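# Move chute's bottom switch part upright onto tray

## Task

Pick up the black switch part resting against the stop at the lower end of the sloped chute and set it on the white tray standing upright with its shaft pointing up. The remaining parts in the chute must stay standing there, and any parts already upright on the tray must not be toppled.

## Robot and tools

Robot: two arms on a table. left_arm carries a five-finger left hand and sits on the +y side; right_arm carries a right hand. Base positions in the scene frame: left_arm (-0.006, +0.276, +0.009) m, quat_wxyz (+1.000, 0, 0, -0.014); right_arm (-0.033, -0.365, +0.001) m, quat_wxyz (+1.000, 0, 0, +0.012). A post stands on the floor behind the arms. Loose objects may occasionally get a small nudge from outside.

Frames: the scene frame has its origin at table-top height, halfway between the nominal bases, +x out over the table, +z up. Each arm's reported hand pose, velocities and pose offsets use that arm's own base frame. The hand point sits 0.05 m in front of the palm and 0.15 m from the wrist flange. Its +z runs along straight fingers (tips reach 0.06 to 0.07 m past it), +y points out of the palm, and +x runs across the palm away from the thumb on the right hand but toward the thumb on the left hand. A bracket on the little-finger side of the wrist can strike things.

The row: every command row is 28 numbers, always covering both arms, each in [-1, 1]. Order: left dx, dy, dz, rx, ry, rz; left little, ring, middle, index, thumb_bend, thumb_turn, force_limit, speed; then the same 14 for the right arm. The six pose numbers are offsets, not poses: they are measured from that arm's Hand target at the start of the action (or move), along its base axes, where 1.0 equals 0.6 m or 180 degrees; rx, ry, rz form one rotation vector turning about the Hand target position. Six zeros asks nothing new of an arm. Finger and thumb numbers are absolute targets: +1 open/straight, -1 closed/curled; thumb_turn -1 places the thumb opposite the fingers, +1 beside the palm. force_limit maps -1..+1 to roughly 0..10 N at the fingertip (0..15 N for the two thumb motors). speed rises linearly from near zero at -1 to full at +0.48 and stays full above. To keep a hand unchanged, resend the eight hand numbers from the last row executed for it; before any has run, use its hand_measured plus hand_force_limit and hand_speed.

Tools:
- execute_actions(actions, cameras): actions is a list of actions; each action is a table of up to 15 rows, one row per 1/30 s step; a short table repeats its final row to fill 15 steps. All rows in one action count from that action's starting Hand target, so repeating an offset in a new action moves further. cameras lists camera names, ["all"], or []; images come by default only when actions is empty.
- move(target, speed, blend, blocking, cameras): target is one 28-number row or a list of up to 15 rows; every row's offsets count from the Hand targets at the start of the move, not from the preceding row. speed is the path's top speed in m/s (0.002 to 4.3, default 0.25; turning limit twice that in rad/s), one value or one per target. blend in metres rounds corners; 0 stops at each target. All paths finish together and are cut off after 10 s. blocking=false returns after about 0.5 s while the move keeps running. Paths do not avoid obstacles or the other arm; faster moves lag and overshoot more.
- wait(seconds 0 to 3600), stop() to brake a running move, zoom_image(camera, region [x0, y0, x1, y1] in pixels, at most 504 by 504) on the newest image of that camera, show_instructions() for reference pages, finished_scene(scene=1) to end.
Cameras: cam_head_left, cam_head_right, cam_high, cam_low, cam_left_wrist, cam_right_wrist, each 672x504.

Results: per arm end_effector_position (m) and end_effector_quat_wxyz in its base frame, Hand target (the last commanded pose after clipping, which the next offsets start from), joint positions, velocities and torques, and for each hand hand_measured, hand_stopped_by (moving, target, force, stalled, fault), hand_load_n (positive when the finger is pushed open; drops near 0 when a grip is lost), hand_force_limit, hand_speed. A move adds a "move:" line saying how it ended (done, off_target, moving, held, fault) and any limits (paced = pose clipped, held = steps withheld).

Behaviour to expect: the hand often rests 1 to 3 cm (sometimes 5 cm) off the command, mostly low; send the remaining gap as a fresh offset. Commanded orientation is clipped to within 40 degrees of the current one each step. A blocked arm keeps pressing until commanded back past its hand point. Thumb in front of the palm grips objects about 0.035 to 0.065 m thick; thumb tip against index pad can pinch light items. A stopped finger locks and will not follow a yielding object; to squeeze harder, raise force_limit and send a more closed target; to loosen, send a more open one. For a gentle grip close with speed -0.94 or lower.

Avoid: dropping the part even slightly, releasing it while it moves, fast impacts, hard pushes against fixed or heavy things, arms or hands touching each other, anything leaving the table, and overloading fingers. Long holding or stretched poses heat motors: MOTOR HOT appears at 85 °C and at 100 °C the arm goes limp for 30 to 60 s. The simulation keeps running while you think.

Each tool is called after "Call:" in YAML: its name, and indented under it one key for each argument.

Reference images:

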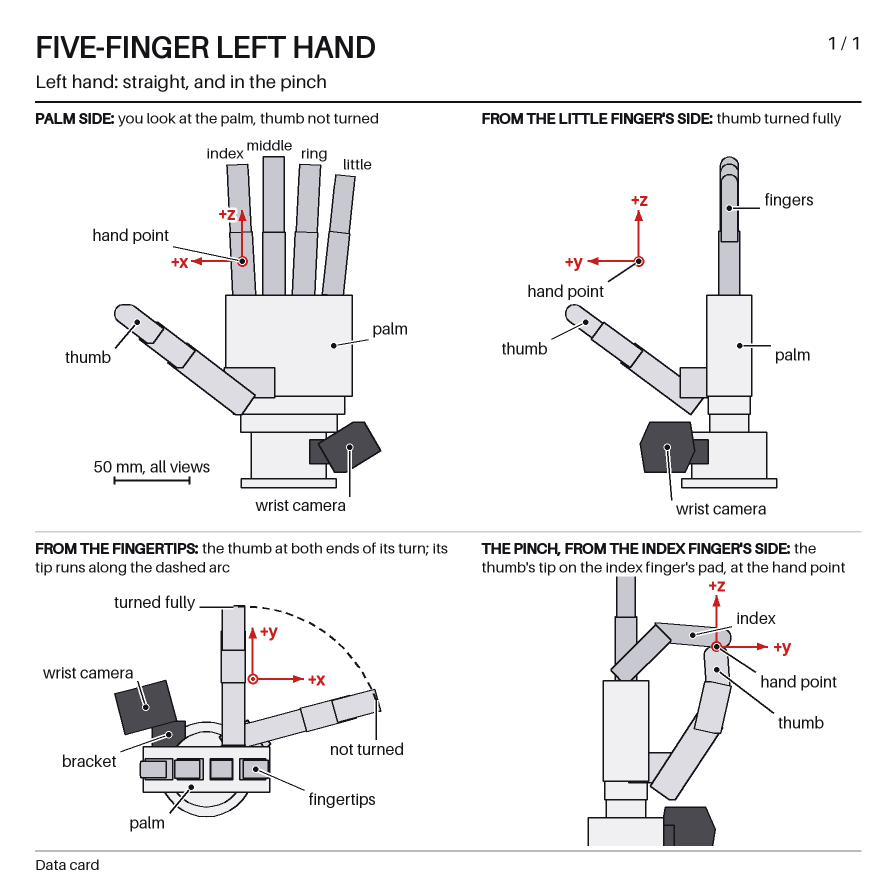

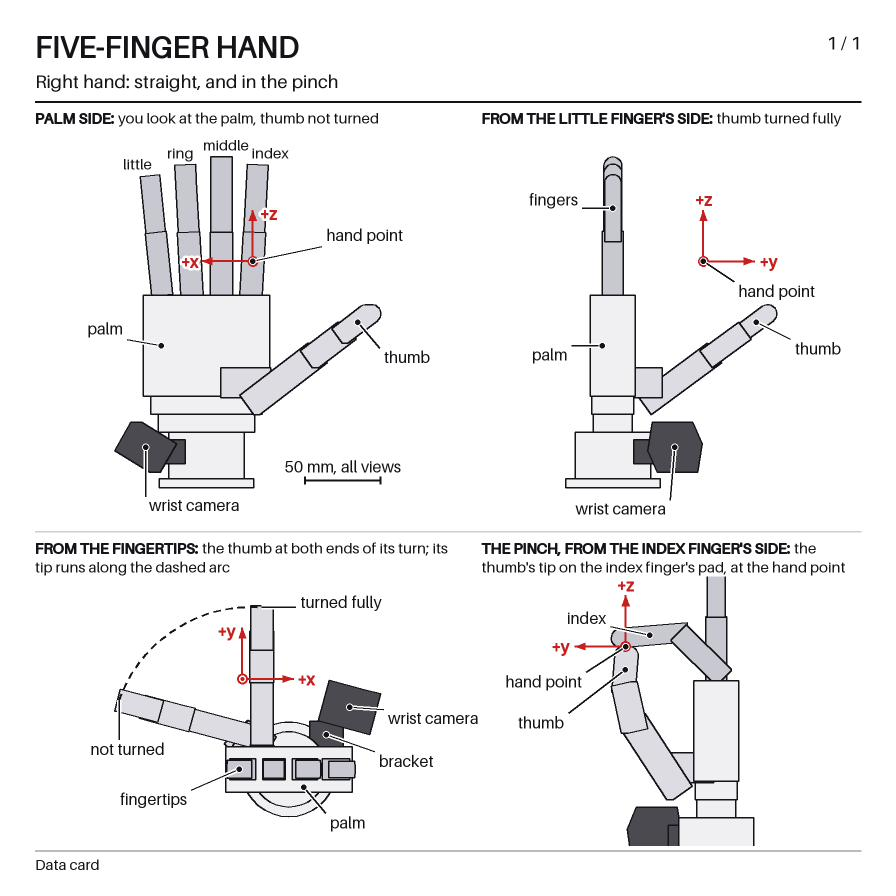

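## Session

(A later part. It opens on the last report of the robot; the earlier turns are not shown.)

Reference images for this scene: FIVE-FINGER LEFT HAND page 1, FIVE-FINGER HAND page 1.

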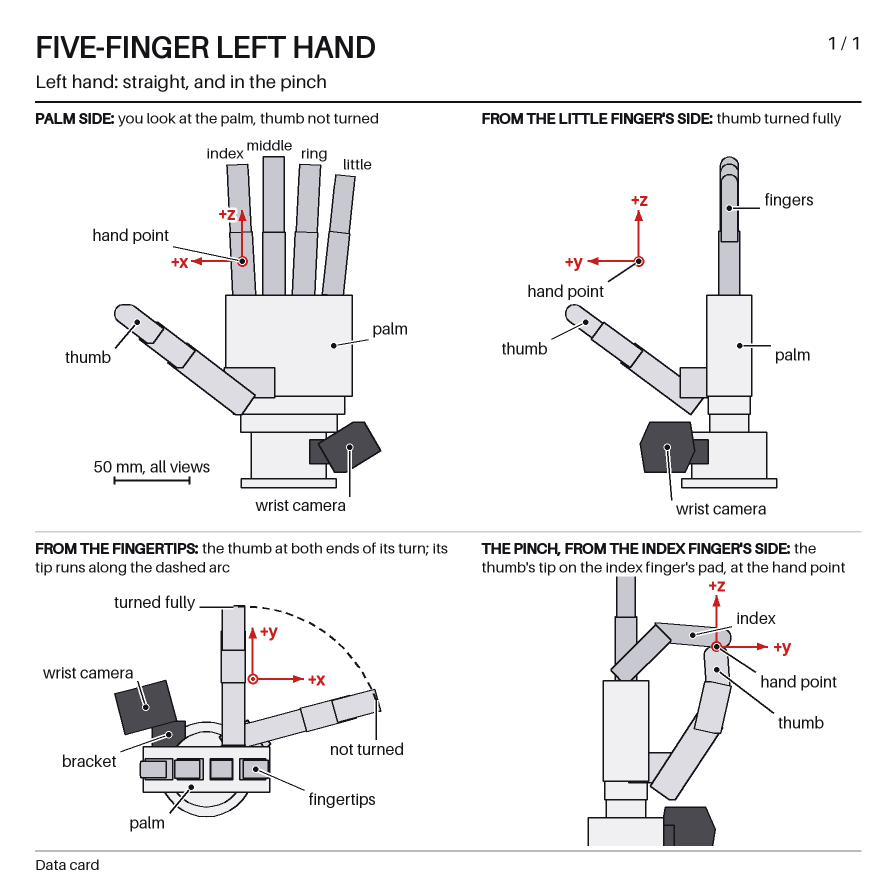

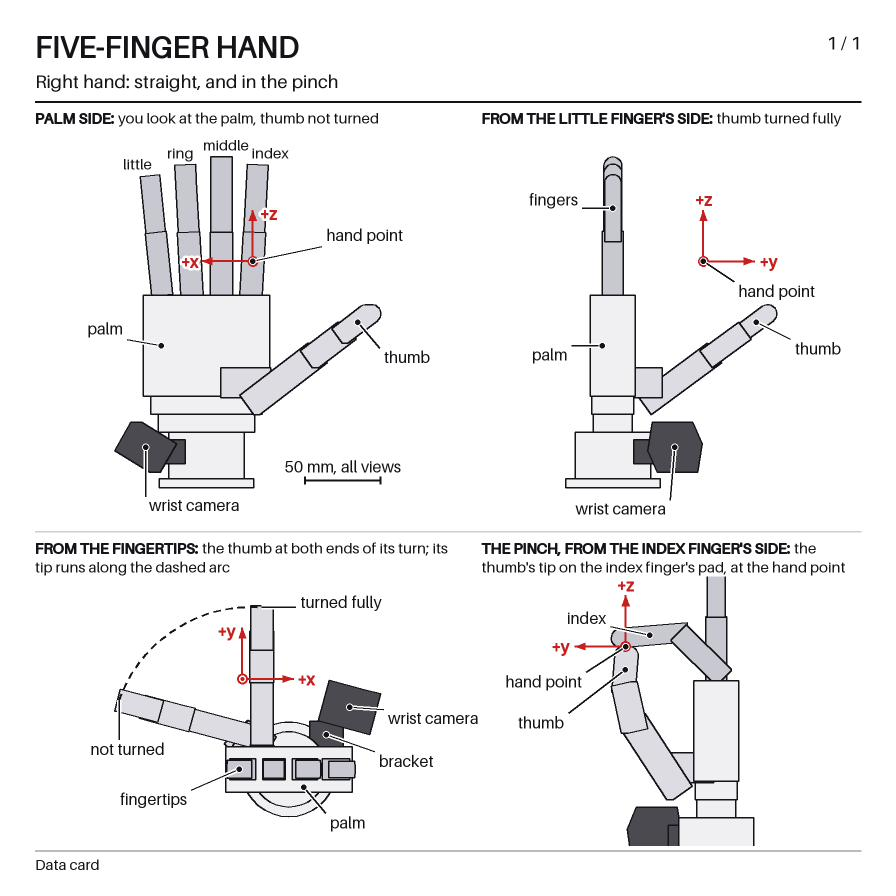

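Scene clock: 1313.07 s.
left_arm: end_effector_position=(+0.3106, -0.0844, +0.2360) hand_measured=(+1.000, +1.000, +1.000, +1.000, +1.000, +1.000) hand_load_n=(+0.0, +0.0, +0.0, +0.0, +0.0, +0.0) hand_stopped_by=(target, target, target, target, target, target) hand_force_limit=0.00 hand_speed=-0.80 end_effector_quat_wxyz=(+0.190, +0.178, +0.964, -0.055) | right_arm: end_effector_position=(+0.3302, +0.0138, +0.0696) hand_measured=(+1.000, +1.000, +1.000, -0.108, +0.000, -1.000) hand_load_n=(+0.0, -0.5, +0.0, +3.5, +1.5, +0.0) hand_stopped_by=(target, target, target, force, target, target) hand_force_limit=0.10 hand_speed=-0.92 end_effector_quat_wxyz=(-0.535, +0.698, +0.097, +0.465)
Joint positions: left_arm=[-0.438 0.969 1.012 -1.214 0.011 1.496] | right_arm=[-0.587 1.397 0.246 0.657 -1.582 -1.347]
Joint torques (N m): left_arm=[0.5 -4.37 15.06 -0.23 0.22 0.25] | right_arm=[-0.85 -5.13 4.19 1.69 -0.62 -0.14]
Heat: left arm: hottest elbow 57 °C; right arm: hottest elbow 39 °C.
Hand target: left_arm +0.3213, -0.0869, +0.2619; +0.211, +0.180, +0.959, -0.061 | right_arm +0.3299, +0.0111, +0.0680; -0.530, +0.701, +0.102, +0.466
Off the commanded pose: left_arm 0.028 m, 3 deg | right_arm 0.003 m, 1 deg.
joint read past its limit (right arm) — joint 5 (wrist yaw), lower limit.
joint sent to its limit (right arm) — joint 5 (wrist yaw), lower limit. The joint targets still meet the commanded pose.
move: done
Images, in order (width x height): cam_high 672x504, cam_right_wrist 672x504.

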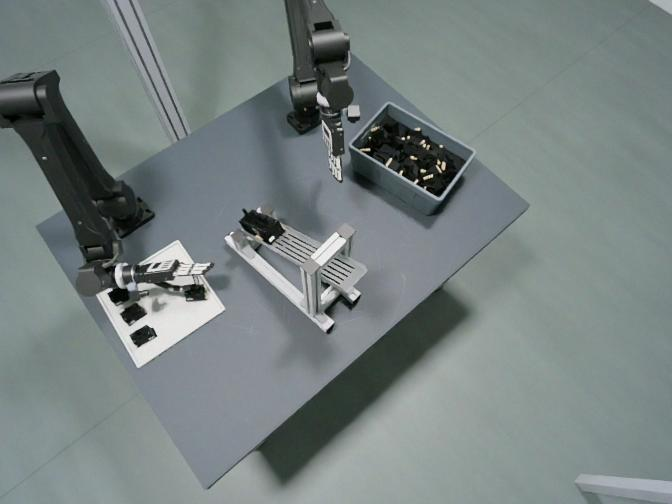

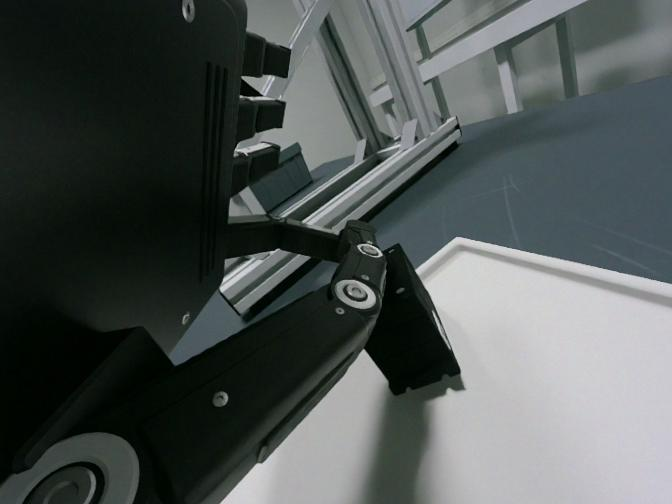

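Call:
move:
  target:
    - [0,0,0,0,0,0,1,1,1,1,1,1,0,-0.8,0.0,0.0,-0.005,0,0,0,1,1,1,-0.5,0.0,-1,0.1,-0.92]
  speed: 0.02
  cameras: ["cam_right_wrist","cam_high"]

Call:
zoom_image:
  camera: "cam_right_wrist"
  region: [340, 210, 560, 430]

Call:
zoom_image:
  camera: "cam_high"
  region: [170, 250, 230, 310]

Scene clock: 1319.37 s.
left_arm: end_effector_position=(+0.3106, -0.0844, +0.2360) hand_measured=(+1.000, +1.000, +1.000, +1.000, +1.000, +1.000) hand_load_n=(+0.0, +0.0, +0.0, +0.0, +0.0, +0.0) hand_stopped_by=(target, target, target, target, target, target) hand_force_limit=0.00 hand_speed=-0.80 end_effector_quat_wxyz=(+0.190, +0.178, +0.964, -0.055) | right_arm: end_effector_position=(+0.3302, +0.0138, +0.0665) hand_measured=(+1.000, +1.000, +1.000, -0.108, +0.000, -1.000) hand_load_n=(+0.5, +0.0, +0.0, +3.0, +2.0, +0.0) hand_stopped_by=(target, target, target, force, target, target) hand_force_limit=0.10 hand_speed=-0.92 end_effector_quat_wxyz=(-0.535, +0.698, +0.097, +0.465)
Joint positions: left_arm=[-0.438 0.969 1.012 -1.214 0.011 1.496] | right_arm=[-0.587 1.411 0.246 0.657 -1.582 -1.36]
Joint torques (N m): left_arm=[0.56 -4.25 15.06 -0.21 0.22 0.25] | right_arm=[-0.56 -5.01 4.07 1.72 -0.6 -0.13]
Heat: left arm: hottest elbow 57 °C; right arm: hottest elbow 38 °C.
Hand target: left_arm +0.3213, -0.0869, +0.2619; +0.211, +0.180, +0.959, -0.061 | right_arm +0.3299, +0.0111, +0.0650; -0.530, +0.701, +0.102, +0.466
Off the commanded pose: left_arm 0.028 m, 3 deg | right_arm 0.003 m, 1 deg.
joint read past its limit (right arm) — joint 5 (wrist yaw), lower limit.
joint sent to its limit (right arm) — joint 5 (wrist yaw), lower limit. The joint targets still meet the commanded pose.
move: done
Images, in order (width x height): cam_high 672x504, cam_right_wrist 672x504.

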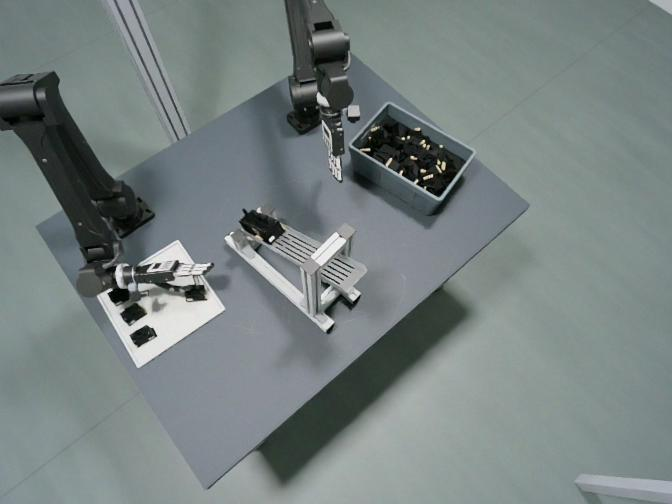

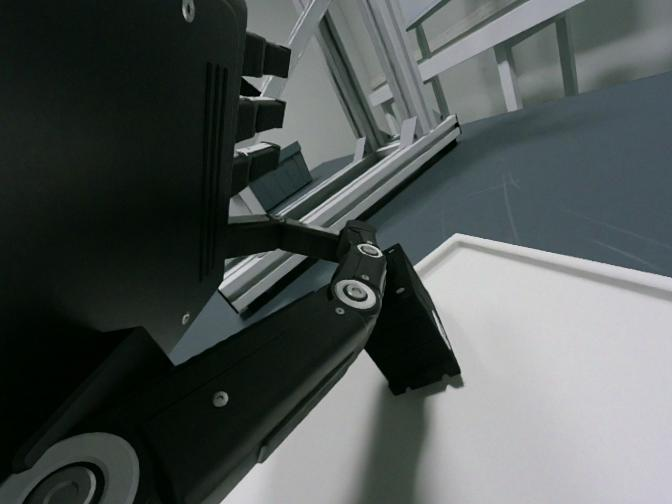

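Scaled by 2.291 from the camera's image (finer frame: 960x720).

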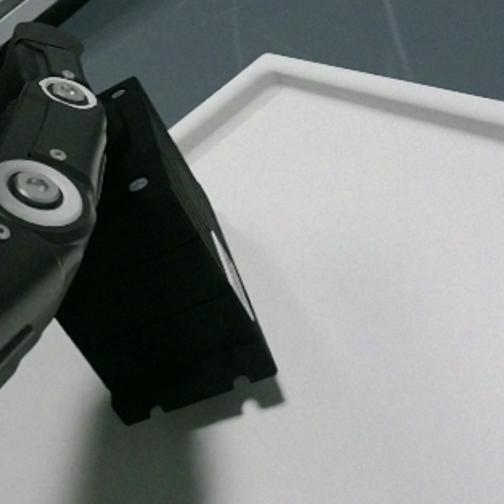

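Scaled by 8.400 from the camera's image (finer frame: 960x720).

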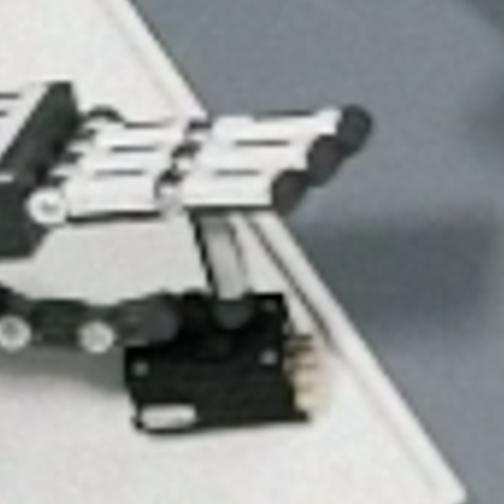

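Call:
move:
  target:
    - [0,0,0,0,0,0,1,1,1,1,1,1,0,-0.8,0.0,0.0,-0.005,0,0,0,1,1,1,-0.5,0.0,-1,0.1,-0.92]
  speed: 0.02
  cameras: ["cam_right_wrist","cam_high"]

Call:
zoom_image:
  camera: "cam_right_wrist"
  region: [340, 210, 560, 430]

Call:
zoom_image:
  camera: "cam_high"
  region: [80, 250, 230, 370]

Scene clock: 1325.63 s.
left_arm: end_effector_position=(+0.3106, -0.0844, +0.2360) hand_measured=(+1.000, +1.000, +1.000, +1.000, +1.000, +1.000) hand_load_n=(+0.0, +0.0, +0.0, +0.0, +0.0, +0.5) hand_stopped_by=(target, target, target, target, target, target) hand_force_limit=0.00 hand_speed=-0.80 end_effector_quat_wxyz=(+0.190, +0.178, +0.964, -0.055) | right_arm: end_effector_position=(+0.3308, +0.0134, +0.0650) hand_measured=(+1.000, +1.000, +1.000, -0.108, +0.000, -1.000) hand_load_n=(+0.0, +0.0, +0.0, +3.5, +1.5, +0.0) hand_stopped_by=(target, target, target, force, target, target) hand_force_limit=0.10 hand_speed=-0.92 end_effector_quat_wxyz=(-0.533, +0.698, +0.101, +0.468)
Joint positions: left_arm=[-0.438 0.969 1.012 -1.214 0.011 1.496] | right_arm=[-0.587 1.419 0.246 0.659 -1.582 -1.377]
Joint torques (N m): left_arm=[0.44 -4.25 15.1 -0.2 0.21 0.24] | right_arm=[-0.5 -4.89 3.9 1.66 -0.58 -0.13]
Heat: left arm: hottest elbow 57 °C; right arm: hottest elbow 38 °C.
Hand target: left_arm +0.3213, -0.0869, +0.2619; +0.211, +0.180, +0.959, -0.061 | right_arm +0.3299, +0.0111, +0.0619; -0.530, +0.701, +0.102, +0.466
Off the commanded pose: left_arm 0.028 m, 3 deg | right_arm 0.004 m, 1 deg.
joint read past its limit (right arm) — joint 5 (wrist yaw), lower limit.
joint sent to its limit (right arm) — joint 5 (wrist yaw), lower limit. The joint targets still meet the commanded pose.
move: done
Images, in order (width x height): cam_high 672x504, cam_right_wrist 672x504.

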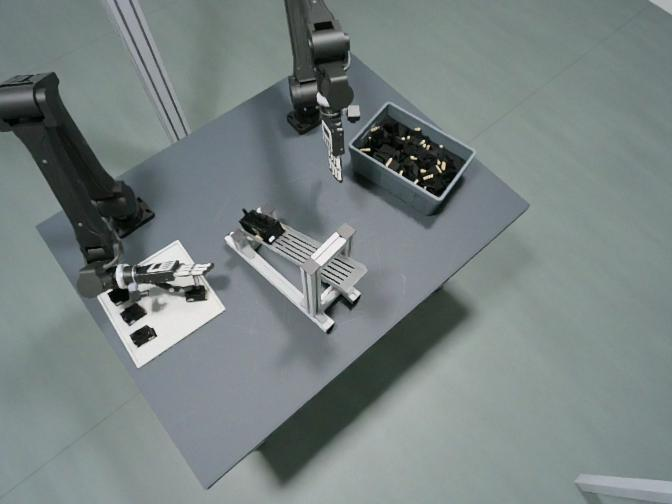

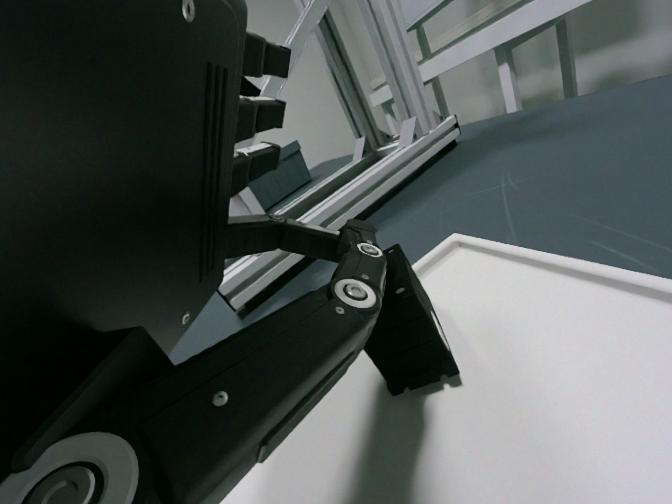

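Scaled by 2.291 from the camera's image (finer frame: 960x720).

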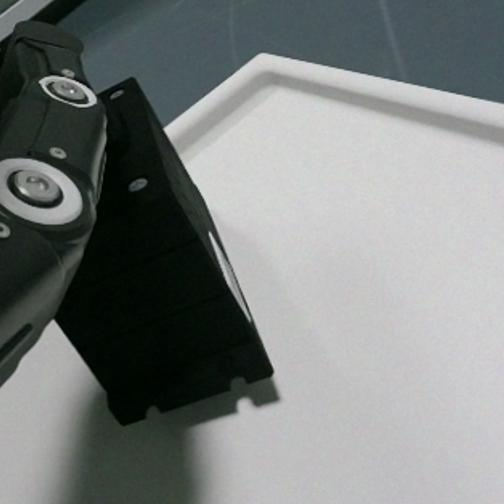

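Scaled by 3.360 from the camera's image (finer frame: 960x720).

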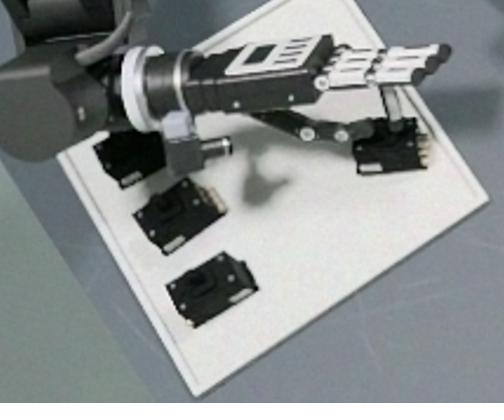

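Call:
move:
  target:
    - [0,0,0,0,0,0,1,1,1,1,1,1,0,-0.8,0.0,0.0,0.0,0,0,0,1,1,1,-0.04,0.0,-1,0.1,-0.94]
  speed: 0.02
  cameras: ["cam_right_wrist","cam_high"]

Call:
zoom_image:
  camera: "cam_right_wrist"
  region: [340, 210, 560, 430]

Call:
zoom_image:
  camera: "cam_high"
  region: [170, 250, 230, 310]

Scene clock: 1337.07 s.
left_arm: end_effector_position=(+0.3106, -0.0844, +0.2360) hand_measured=(+1.000, +1.000, +1.000, +1.000, +1.000, +1.000) hand_load_n=(+0.0, +0.0, +0.0, +0.0, +0.0, +0.0) hand_stopped_by=(target, target, target, target, target, target) hand_force_limit=0.00 hand_speed=-0.80 end_effector_quat_wxyz=(+0.190, +0.178, +0.964, -0.055) | right_arm: end_effector_position=(+0.3308, +0.0134, +0.0647) hand_measured=(+1.000, +1.000, +1.000, -0.040, +0.000, -1.000) hand_load_n=(+0.0, +0.0, +0.0, +0.0, +0.0, +0.0) hand_stopped_by=(target, target, target, target, target, target) hand_force_limit=0.10 hand_speed=-0.94 end_effector_quat_wxyz=(-0.533, +0.698, +0.101, +0.468)
Joint positions: left_arm=[-0.438 0.969 1.012 -1.214 0.011 1.496] | right_arm=[-0.587 1.421 0.246 0.659 -1.582 -1.379]
Joint torques (N m): left_arm=[0.73 -4.42 15.09 -0.21 0.21 0.26] | right_arm=[-0.73 -5.01 3.89 1.61 -0.6 -0.08]
Heat: left arm: hottest elbow 57 °C; right arm: hottest elbow 38 °C.
Hand target: left_arm +0.3213, -0.0869, +0.2619; +0.211, +0.180, +0.959, -0.061 | right_arm +0.3299, +0.0110, +0.0620; -0.530, +0.701, +0.102, +0.466
Off the commanded pose: left_arm 0.028 m, 3 deg | right_arm 0.004 m, 1 deg.
joint read past its limit (right arm) — joint 5 (wrist yaw), lower limit.
joint sent to its limit (right arm) — joint 5 (wrist yaw), lower limit. The joint targets still meet the commanded pose.
move: done
Images, in order (width x height): cam_high 672x504, cam_right_wrist 672x504.

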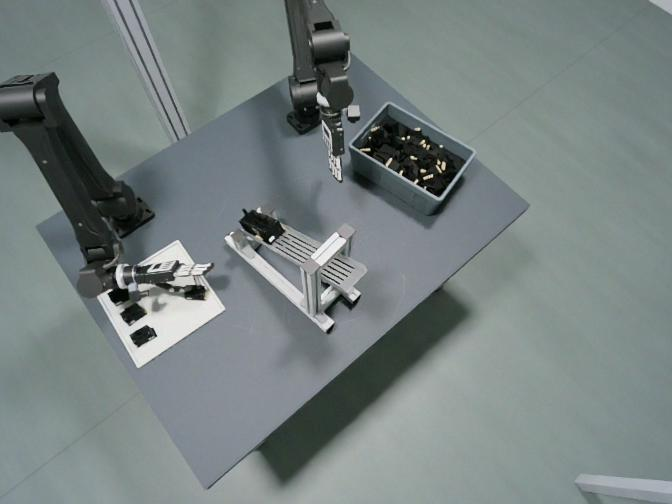

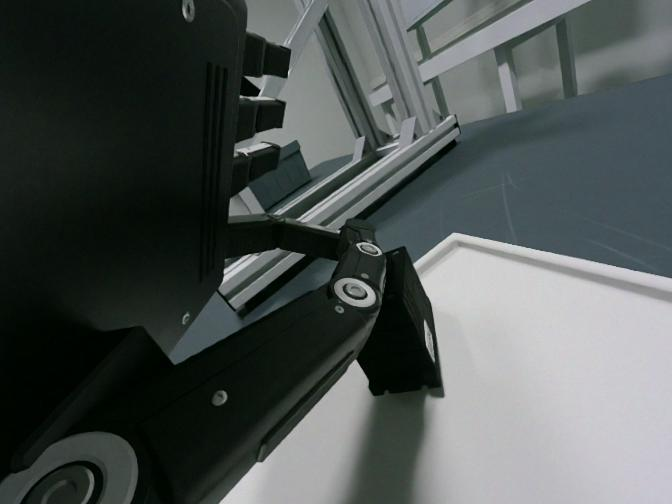

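Scaled by 2.291 from the camera's image (finer frame: 960x720).

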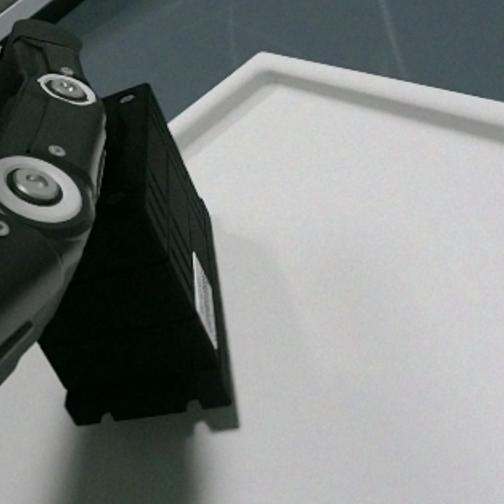

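Scaled by 8.400 from the camera's image (finer frame: 960x720).

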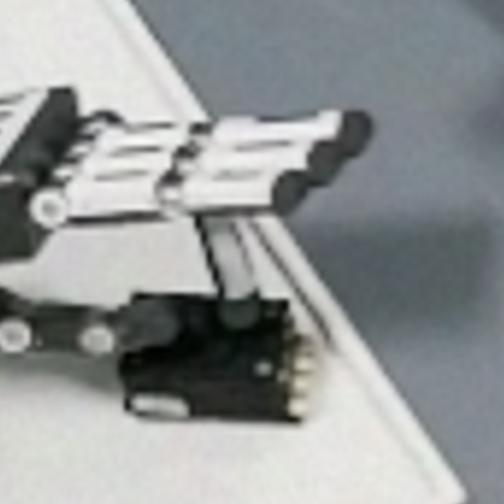

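Call:
move:
  target:
    - [0,0,0,0,0,0,1,1,1,1,1,1,0,-0.8,0.0,0.0,0.0,0,0,0,1,1,1,0.1,0.0,-1,0.1,-0.94]
  speed: 0.02
  cameras: ["cam_right_wrist","cam_high"]

Call:
zoom_image:
  camera: "cam_right_wrist"
  region: [340, 210, 560, 430]

Call:
zoom_image:
  camera: "cam_high"
  region: [170, 250, 230, 310]

Scene clock: 1347.37 s.
left_arm: end_effector_position=(+0.3106, -0.0844, +0.2360) hand_measured=(+1.000, +1.000, +1.000, +1.000, +1.000, +1.000) hand_load_n=(+0.0, +0.0, +0.0, +0.0, +0.0, +0.0) hand_stopped_by=(target, target, target, target, target, target) hand_force_limit=0.00 hand_speed=-0.80 end_effector_quat_wxyz=(+0.190, +0.178, +0.964, -0.055) | right_arm: end_effector_position=(+0.3308, +0.0134, +0.0646) hand_measured=(+1.000, +1.000, +1.000, +0.100, +0.000, -1.000) hand_load_n=(+0.0, +0.0, +0.0, +0.0, +0.0, +0.0) hand_stopped_by=(target, target, target, target, target, target) hand_force_limit=0.10 hand_speed=-0.94 end_effector_quat_wxyz=(-0.533, +0.698, +0.100, +0.468)
Joint positions: left_arm=[-0.438 0.969 1.012 -1.214 0.011 1.496] | right_arm=[-0.587 1.421 0.246 0.659 -1.582 -1.379]
Joint torques (N m): left_arm=[0.67 -4.48 15.06 -0.18 0.21 0.26] | right_arm=[-0.79 -5.07 4.05 1.54 -0.61 -0.1]
Heat: left arm: hottest elbow 57 °C; right arm: hottest elbow 38 °C.
Hand target: left_arm +0.3213, -0.0869, +0.2619; +0.211, +0.180, +0.959, -0.061 | right_arm +0.3299, +0.0110, +0.0620; -0.530, +0.701, +0.102, +0.466
Off the commanded pose: left_arm 0.028 m, 3 deg | right_arm 0.004 m, 1 deg.
joint read past its limit (right arm) — joint 5 (wrist yaw), lower limit.
joint sent to its limit (right arm) — joint 5 (wrist yaw), lower limit. The joint targets still meet the commanded pose.
move: done
Images, in order (width x height): cam_high 672x504, cam_right_wrist 672x504.

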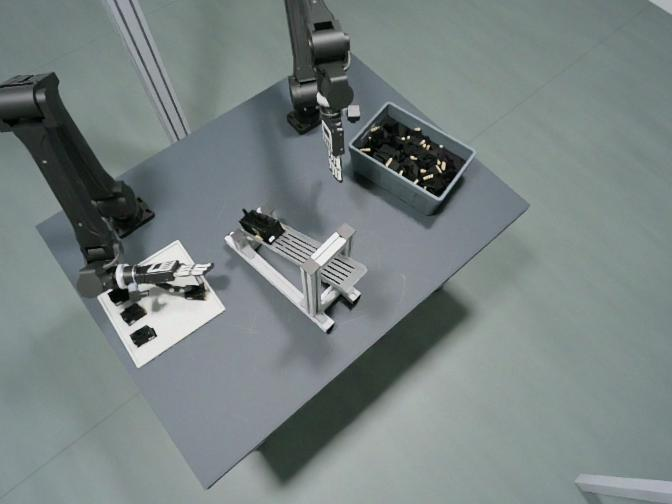

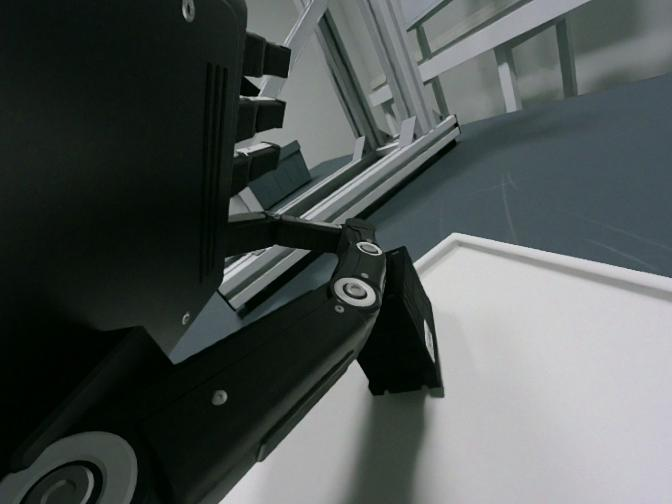

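Scaled by 2.291 from the camera's image (finer frame: 960x720).

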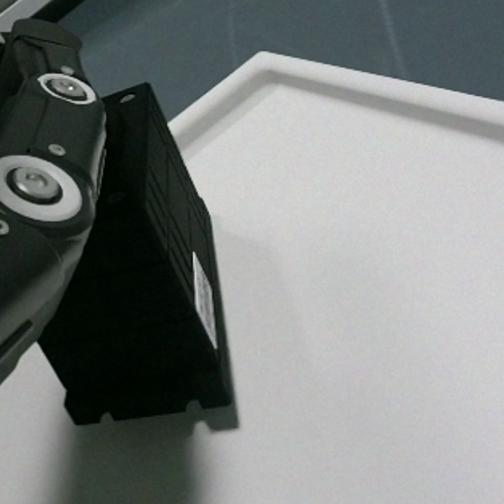

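Scaled by 8.400 from the camera's image (finer frame: 960x720).

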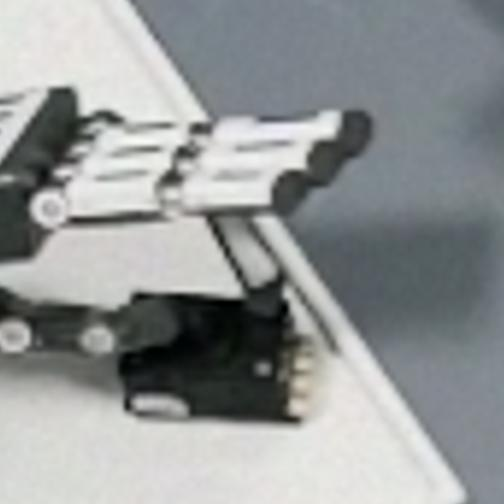

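Call:
move:
  target:
    - [0,0,0,0,0,0,1,1,1,1,1,1,0,-0.8,-0.0055,-0.0084,0.0,0,0,0,1,1,1,0.1,0.0,-1,0.1,-0.94]
  speed: 0.015
  cameras: ["cam_right_wrist","cam_high"]

Call:
zoom_image:
  camera: "cam_right_wrist"
  region: [340, 210, 560, 430]

Call:
zoom_image:
  camera: "cam_high"
  region: [170, 250, 230, 310]

Scene clock: 1355.97 s.
left_arm: end_effector_position=(+0.3106, -0.0844, +0.2360) hand_measured=(+1.000, +1.000, +1.000, +1.000, +1.000, +1.000) hand_load_n=(+0.0, +0.0, +0.0, +0.0, +0.0, +0.0) hand_stopped_by=(target, target, target, target, target, target) hand_force_limit=0.00 hand_speed=-0.80 end_effector_quat_wxyz=(+0.190, +0.178, +0.964, -0.055) | right_arm: end_effector_position=(+0.3277, +0.0094, +0.0625) hand_measured=(+1.000, +1.000, +1.000, +0.100, +0.000, -1.000) hand_load_n=(+0.0, +0.0, +0.0, +0.0, +0.0, +0.0) hand_stopped_by=(target, target, target, target, target, target) hand_force_limit=0.10 hand_speed=-0.94 end_effector_quat_wxyz=(-0.531, +0.699, +0.091, +0.470)
Joint positions: left_arm=[-0.438 0.969 1.012 -1.214 0.011 1.496] | right_arm=[-0.606 1.421 0.237 0.659 -1.582 -1.379]
Joint torques (N m): left_arm=[0.73 -4.42 15.09 -0.18 0.22 0.24] | right_arm=[-0.73 -5.48 3.82 1.62 -0.61 -0.06]
Heat: left arm: hottest elbow 57 °C; right arm: hottest elbow 38 °C.
Hand target: left_arm +0.3213, -0.0869, +0.2619; +0.211, +0.180, +0.959, -0.061 | right_arm +0.3266, +0.0060, +0.0620; -0.530, +0.701, +0.102, +0.466
Off the commanded pose: left_arm 0.028 m, 3 deg | right_arm 0.004 m, 1 deg.
joint read past its limit (right arm) — joint 5 (wrist yaw), lower limit.
joint sent to its limit (right arm) — joint 5 (wrist yaw), lower limit. The joint targets still meet the commanded pose.
move: done
Images, in order (width x height): cam_high 672x504, cam_right_wrist 672x504.

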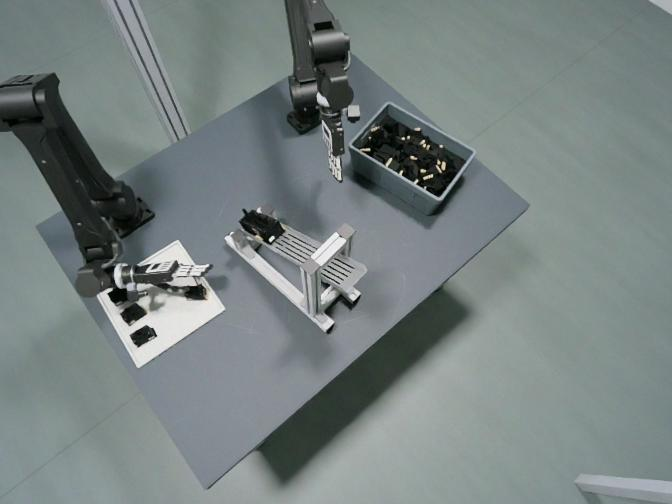

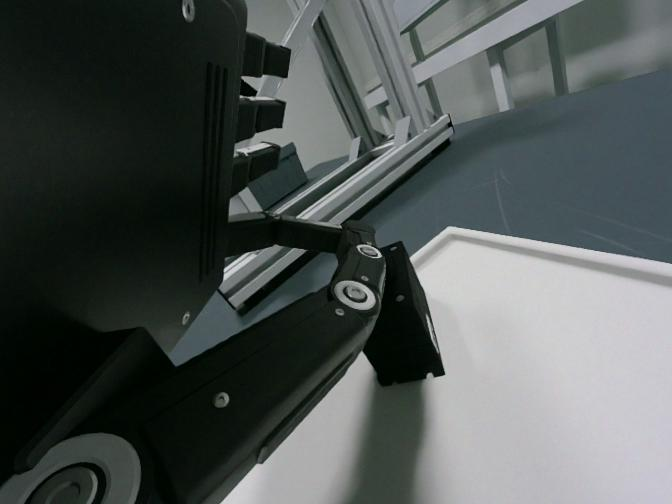

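Scaled by 2.291 from the camera's image (finer frame: 960x720).

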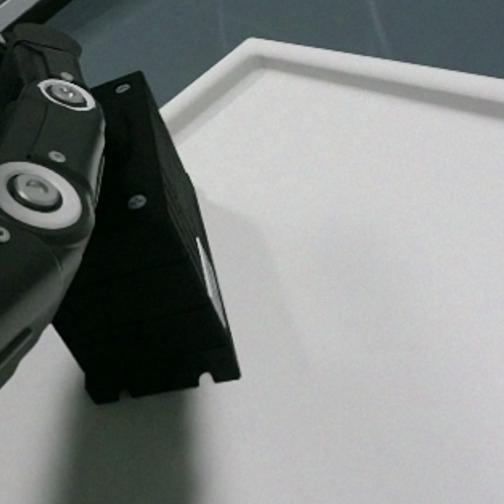

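Scaled by 8.400 from the camera's image (finer frame: 960x720).

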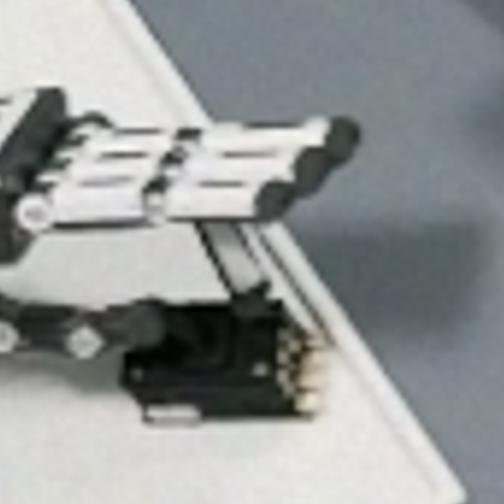

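Call:
move:
  target:
    - [0,0,0,0,0,0,1,1,1,1,1,1,0,-0.8,-0.0055,-0.0084,0.0,0,0,0,1,1,1,0.1,0.0,-1,0.1,-0.94]
  speed: 0.015
  cameras: ["cam_right_wrist","cam_high"]

Call:
zoom_image:
  camera: "cam_right_wrist"
  region: [340, 210, 560, 430]

Call:
zoom_image:
  camera: "cam_high"
  region: [170, 250, 230, 310]

Scene clock: 1362.03 s.
left_arm: end_effector_position=(+0.3106, -0.0844, +0.2360) hand_measured=(+1.000, +1.000, +1.000, +1.000, +1.000, +1.000) hand_load_n=(+0.0, +0.0, +0.0, -0.5, +0.0, +0.0) hand_stopped_by=(target, target, target, target, target, target) hand_force_limit=0.00 hand_speed=-0.80 end_effector_quat_wxyz=(+0.190, +0.178, +0.964, -0.055) | right_arm: end_effector_position=(+0.3241, +0.0052, +0.0602) hand_measured=(+1.000, +1.000, +1.000, +0.100, +0.000, -1.000) hand_load_n=(+0.0, +0.0, +0.0, +0.0, +0.0, +0.0) hand_stopped_by=(target, target, target, target, target, target) hand_force_limit=0.10 hand_speed=-0.94 end_effector_quat_wxyz=(-0.528, +0.701, +0.080, +0.473)
Joint positions: left_arm=[-0.438 0.969 1.012 -1.214 0.011 1.496] | right_arm=[-0.627 1.421 0.227 0.659 -1.582 -1.379]
Joint torques (N m): left_arm=[0.5 -4.37 15.09 -0.17 0.22 0.26] | right_arm=[-0.67 -6.3 3.62 1.7 -0.61 -0.08]
Heat: left arm: hottest elbow 57 °C; right arm: hottest elbow 38 °C.
Hand target: left_arm +0.3213, -0.0869, +0.2619; +0.211, +0.180, +0.959, -0.061 | right_arm +0.3234, +0.0010, +0.0620; -0.530, +0.701, +0.102, +0.466
Off the commanded pose: left_arm 0.028 m, 3 deg | right_arm 0.005 m, 3 deg.
joint read past its limit (right arm) — joint 5 (wrist yaw), lower limit.
joint sent to its limit (right arm) — joint 5 (wrist yaw), lower limit. The joint targets are off in orientation, not in position.
move: off_target (right_arm)
Images, in order (width x height): cam_high 672x504, cam_right_wrist 672x504.

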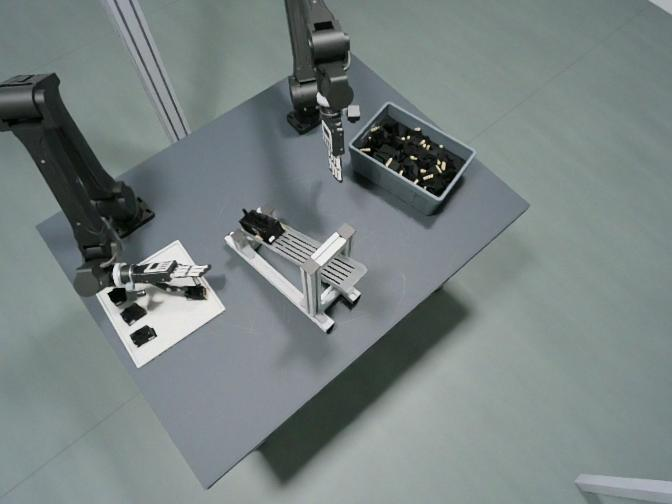

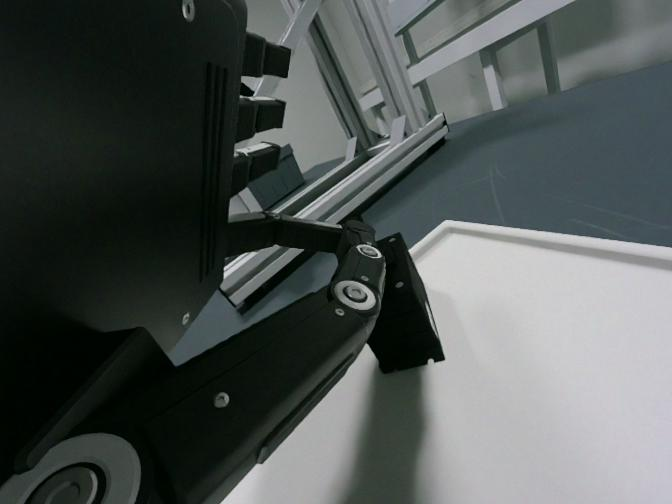

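Scaled by 2.291 from the camera's image (finer frame: 960x720).

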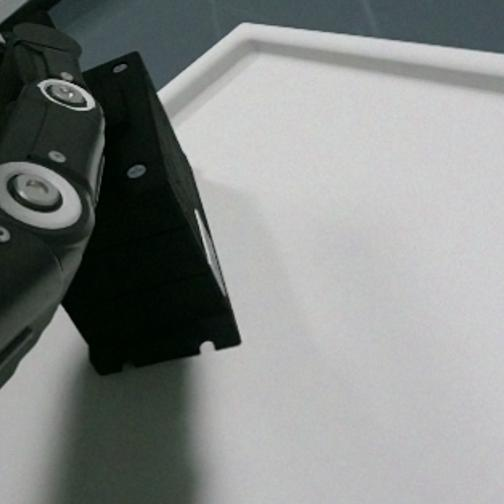

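Scaled by 8.400 from the camera's image (finer frame: 960x720).

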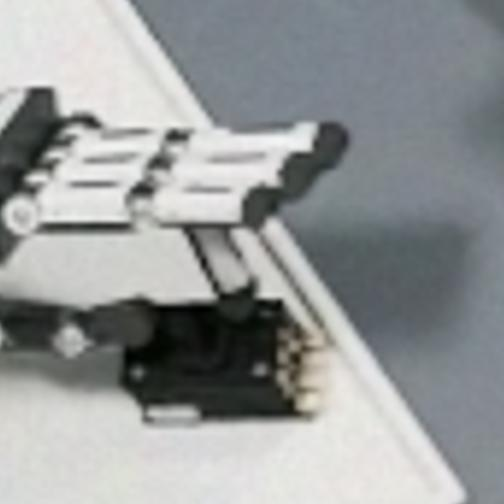

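Call:
move:
  target:
    - [0,0,0,0,0,0,1,1,1,1,1,1,0,-0.8,0.0,0.0,0.0,0,0,0,1,1,1,0.4,0.0,-1,0.1,-0.9]
  speed: 0.02
  cameras: ["cam_right_wrist","cam_high"]

Call:
zoom_image:
  camera: "cam_right_wrist"
  region: [300, 190, 460, 390]

Call:
zoom_image:
  camera: "cam_high"
  region: [170, 250, 230, 310]

Scene clock: 1372.10 s.
left_arm: end_effector_position=(+0.3106, -0.0844, +0.2360) hand_measured=(+1.000, +1.000, +1.000, +1.000, +1.000, +1.000) hand_load_n=(-0.5, +0.0, +0.0, +0.0, +0.0, +0.0) hand_stopped_by=(target, target, target, target, target, target) hand_force_limit=0.00 hand_speed=-0.80 end_effector_quat_wxyz=(+0.190, +0.178, +0.964, -0.055) | right_arm: end_effector_position=(+0.3241, +0.0052, +0.0602) hand_measured=(+1.000, +1.000, +1.000, +0.400, +0.000, -1.000) hand_load_n=(+0.0, +0.0, -0.5, +0.0, +0.0, +0.0) hand_stopped_by=(target, target, target, target, target, target) hand_force_limit=0.10 hand_speed=-0.90 end_effector_quat_wxyz=(-0.528, +0.701, +0.080, +0.473)
Joint positions: left_arm=[-0.438 0.969 1.012 -1.214 0.011 1.496] | right_arm=[-0.627 1.421 0.227 0.659 -1.582 -1.379]
Joint torques (N m): left_arm=[0.79 -4.42 15.06 -0.16 0.22 0.25] | right_arm=[-0.62 -6.12 3.59 1.8 -0.64 -0.06]
Heat: left arm: hottest elbow 57 °C; right arm: hottest elbow 38 °C.
Hand target: left_arm +0.3213, -0.0869, +0.2619; +0.211, +0.180, +0.959, -0.061 | right_arm +0.3234, +0.0010, +0.0620; -0.530, +0.701, +0.102, +0.466
Off the commanded pose: left_arm 0.028 m, 3 deg | right_arm 0.005 m, 3 deg.
joint read past its limit (right arm) — joint 5 (wrist yaw), lower limit.
joint sent to its limit (right arm) — joint 5 (wrist yaw), lower limit. The joint targets are off in orientation, not in position.
move: done
Images, in order (width x height): cam_high 672x504, cam_right_wrist 672x504.

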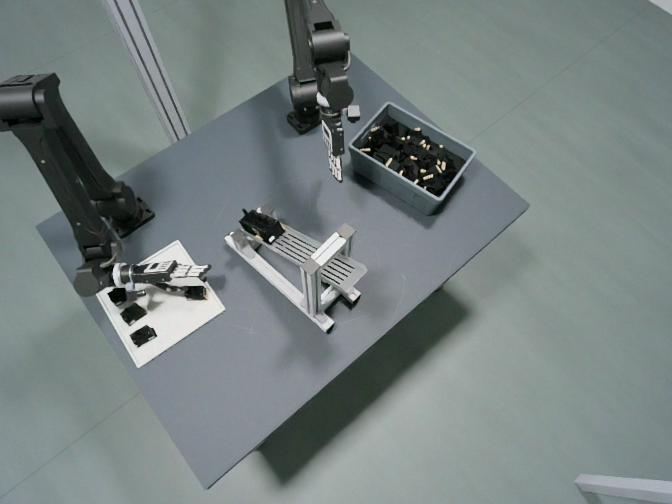

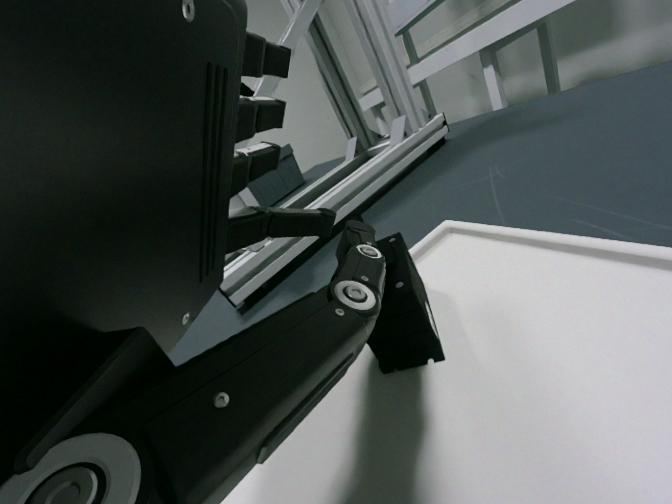

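Scaled by 2.520 from the camera's image (finer frame: 960x720).

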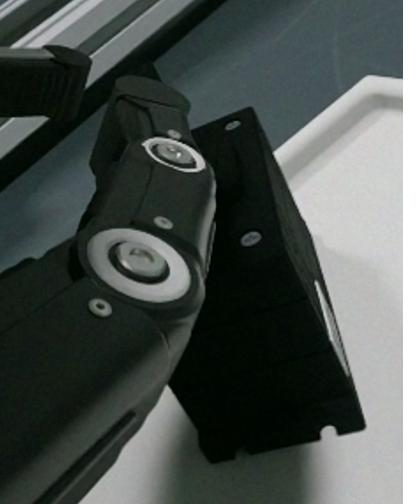

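Scaled by 8.400 from the camera's image (finer frame: 960x720).

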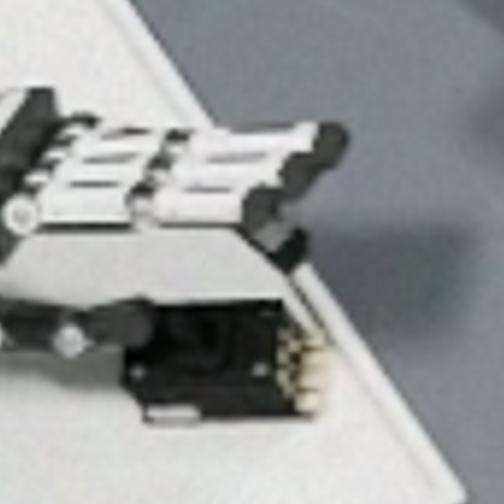

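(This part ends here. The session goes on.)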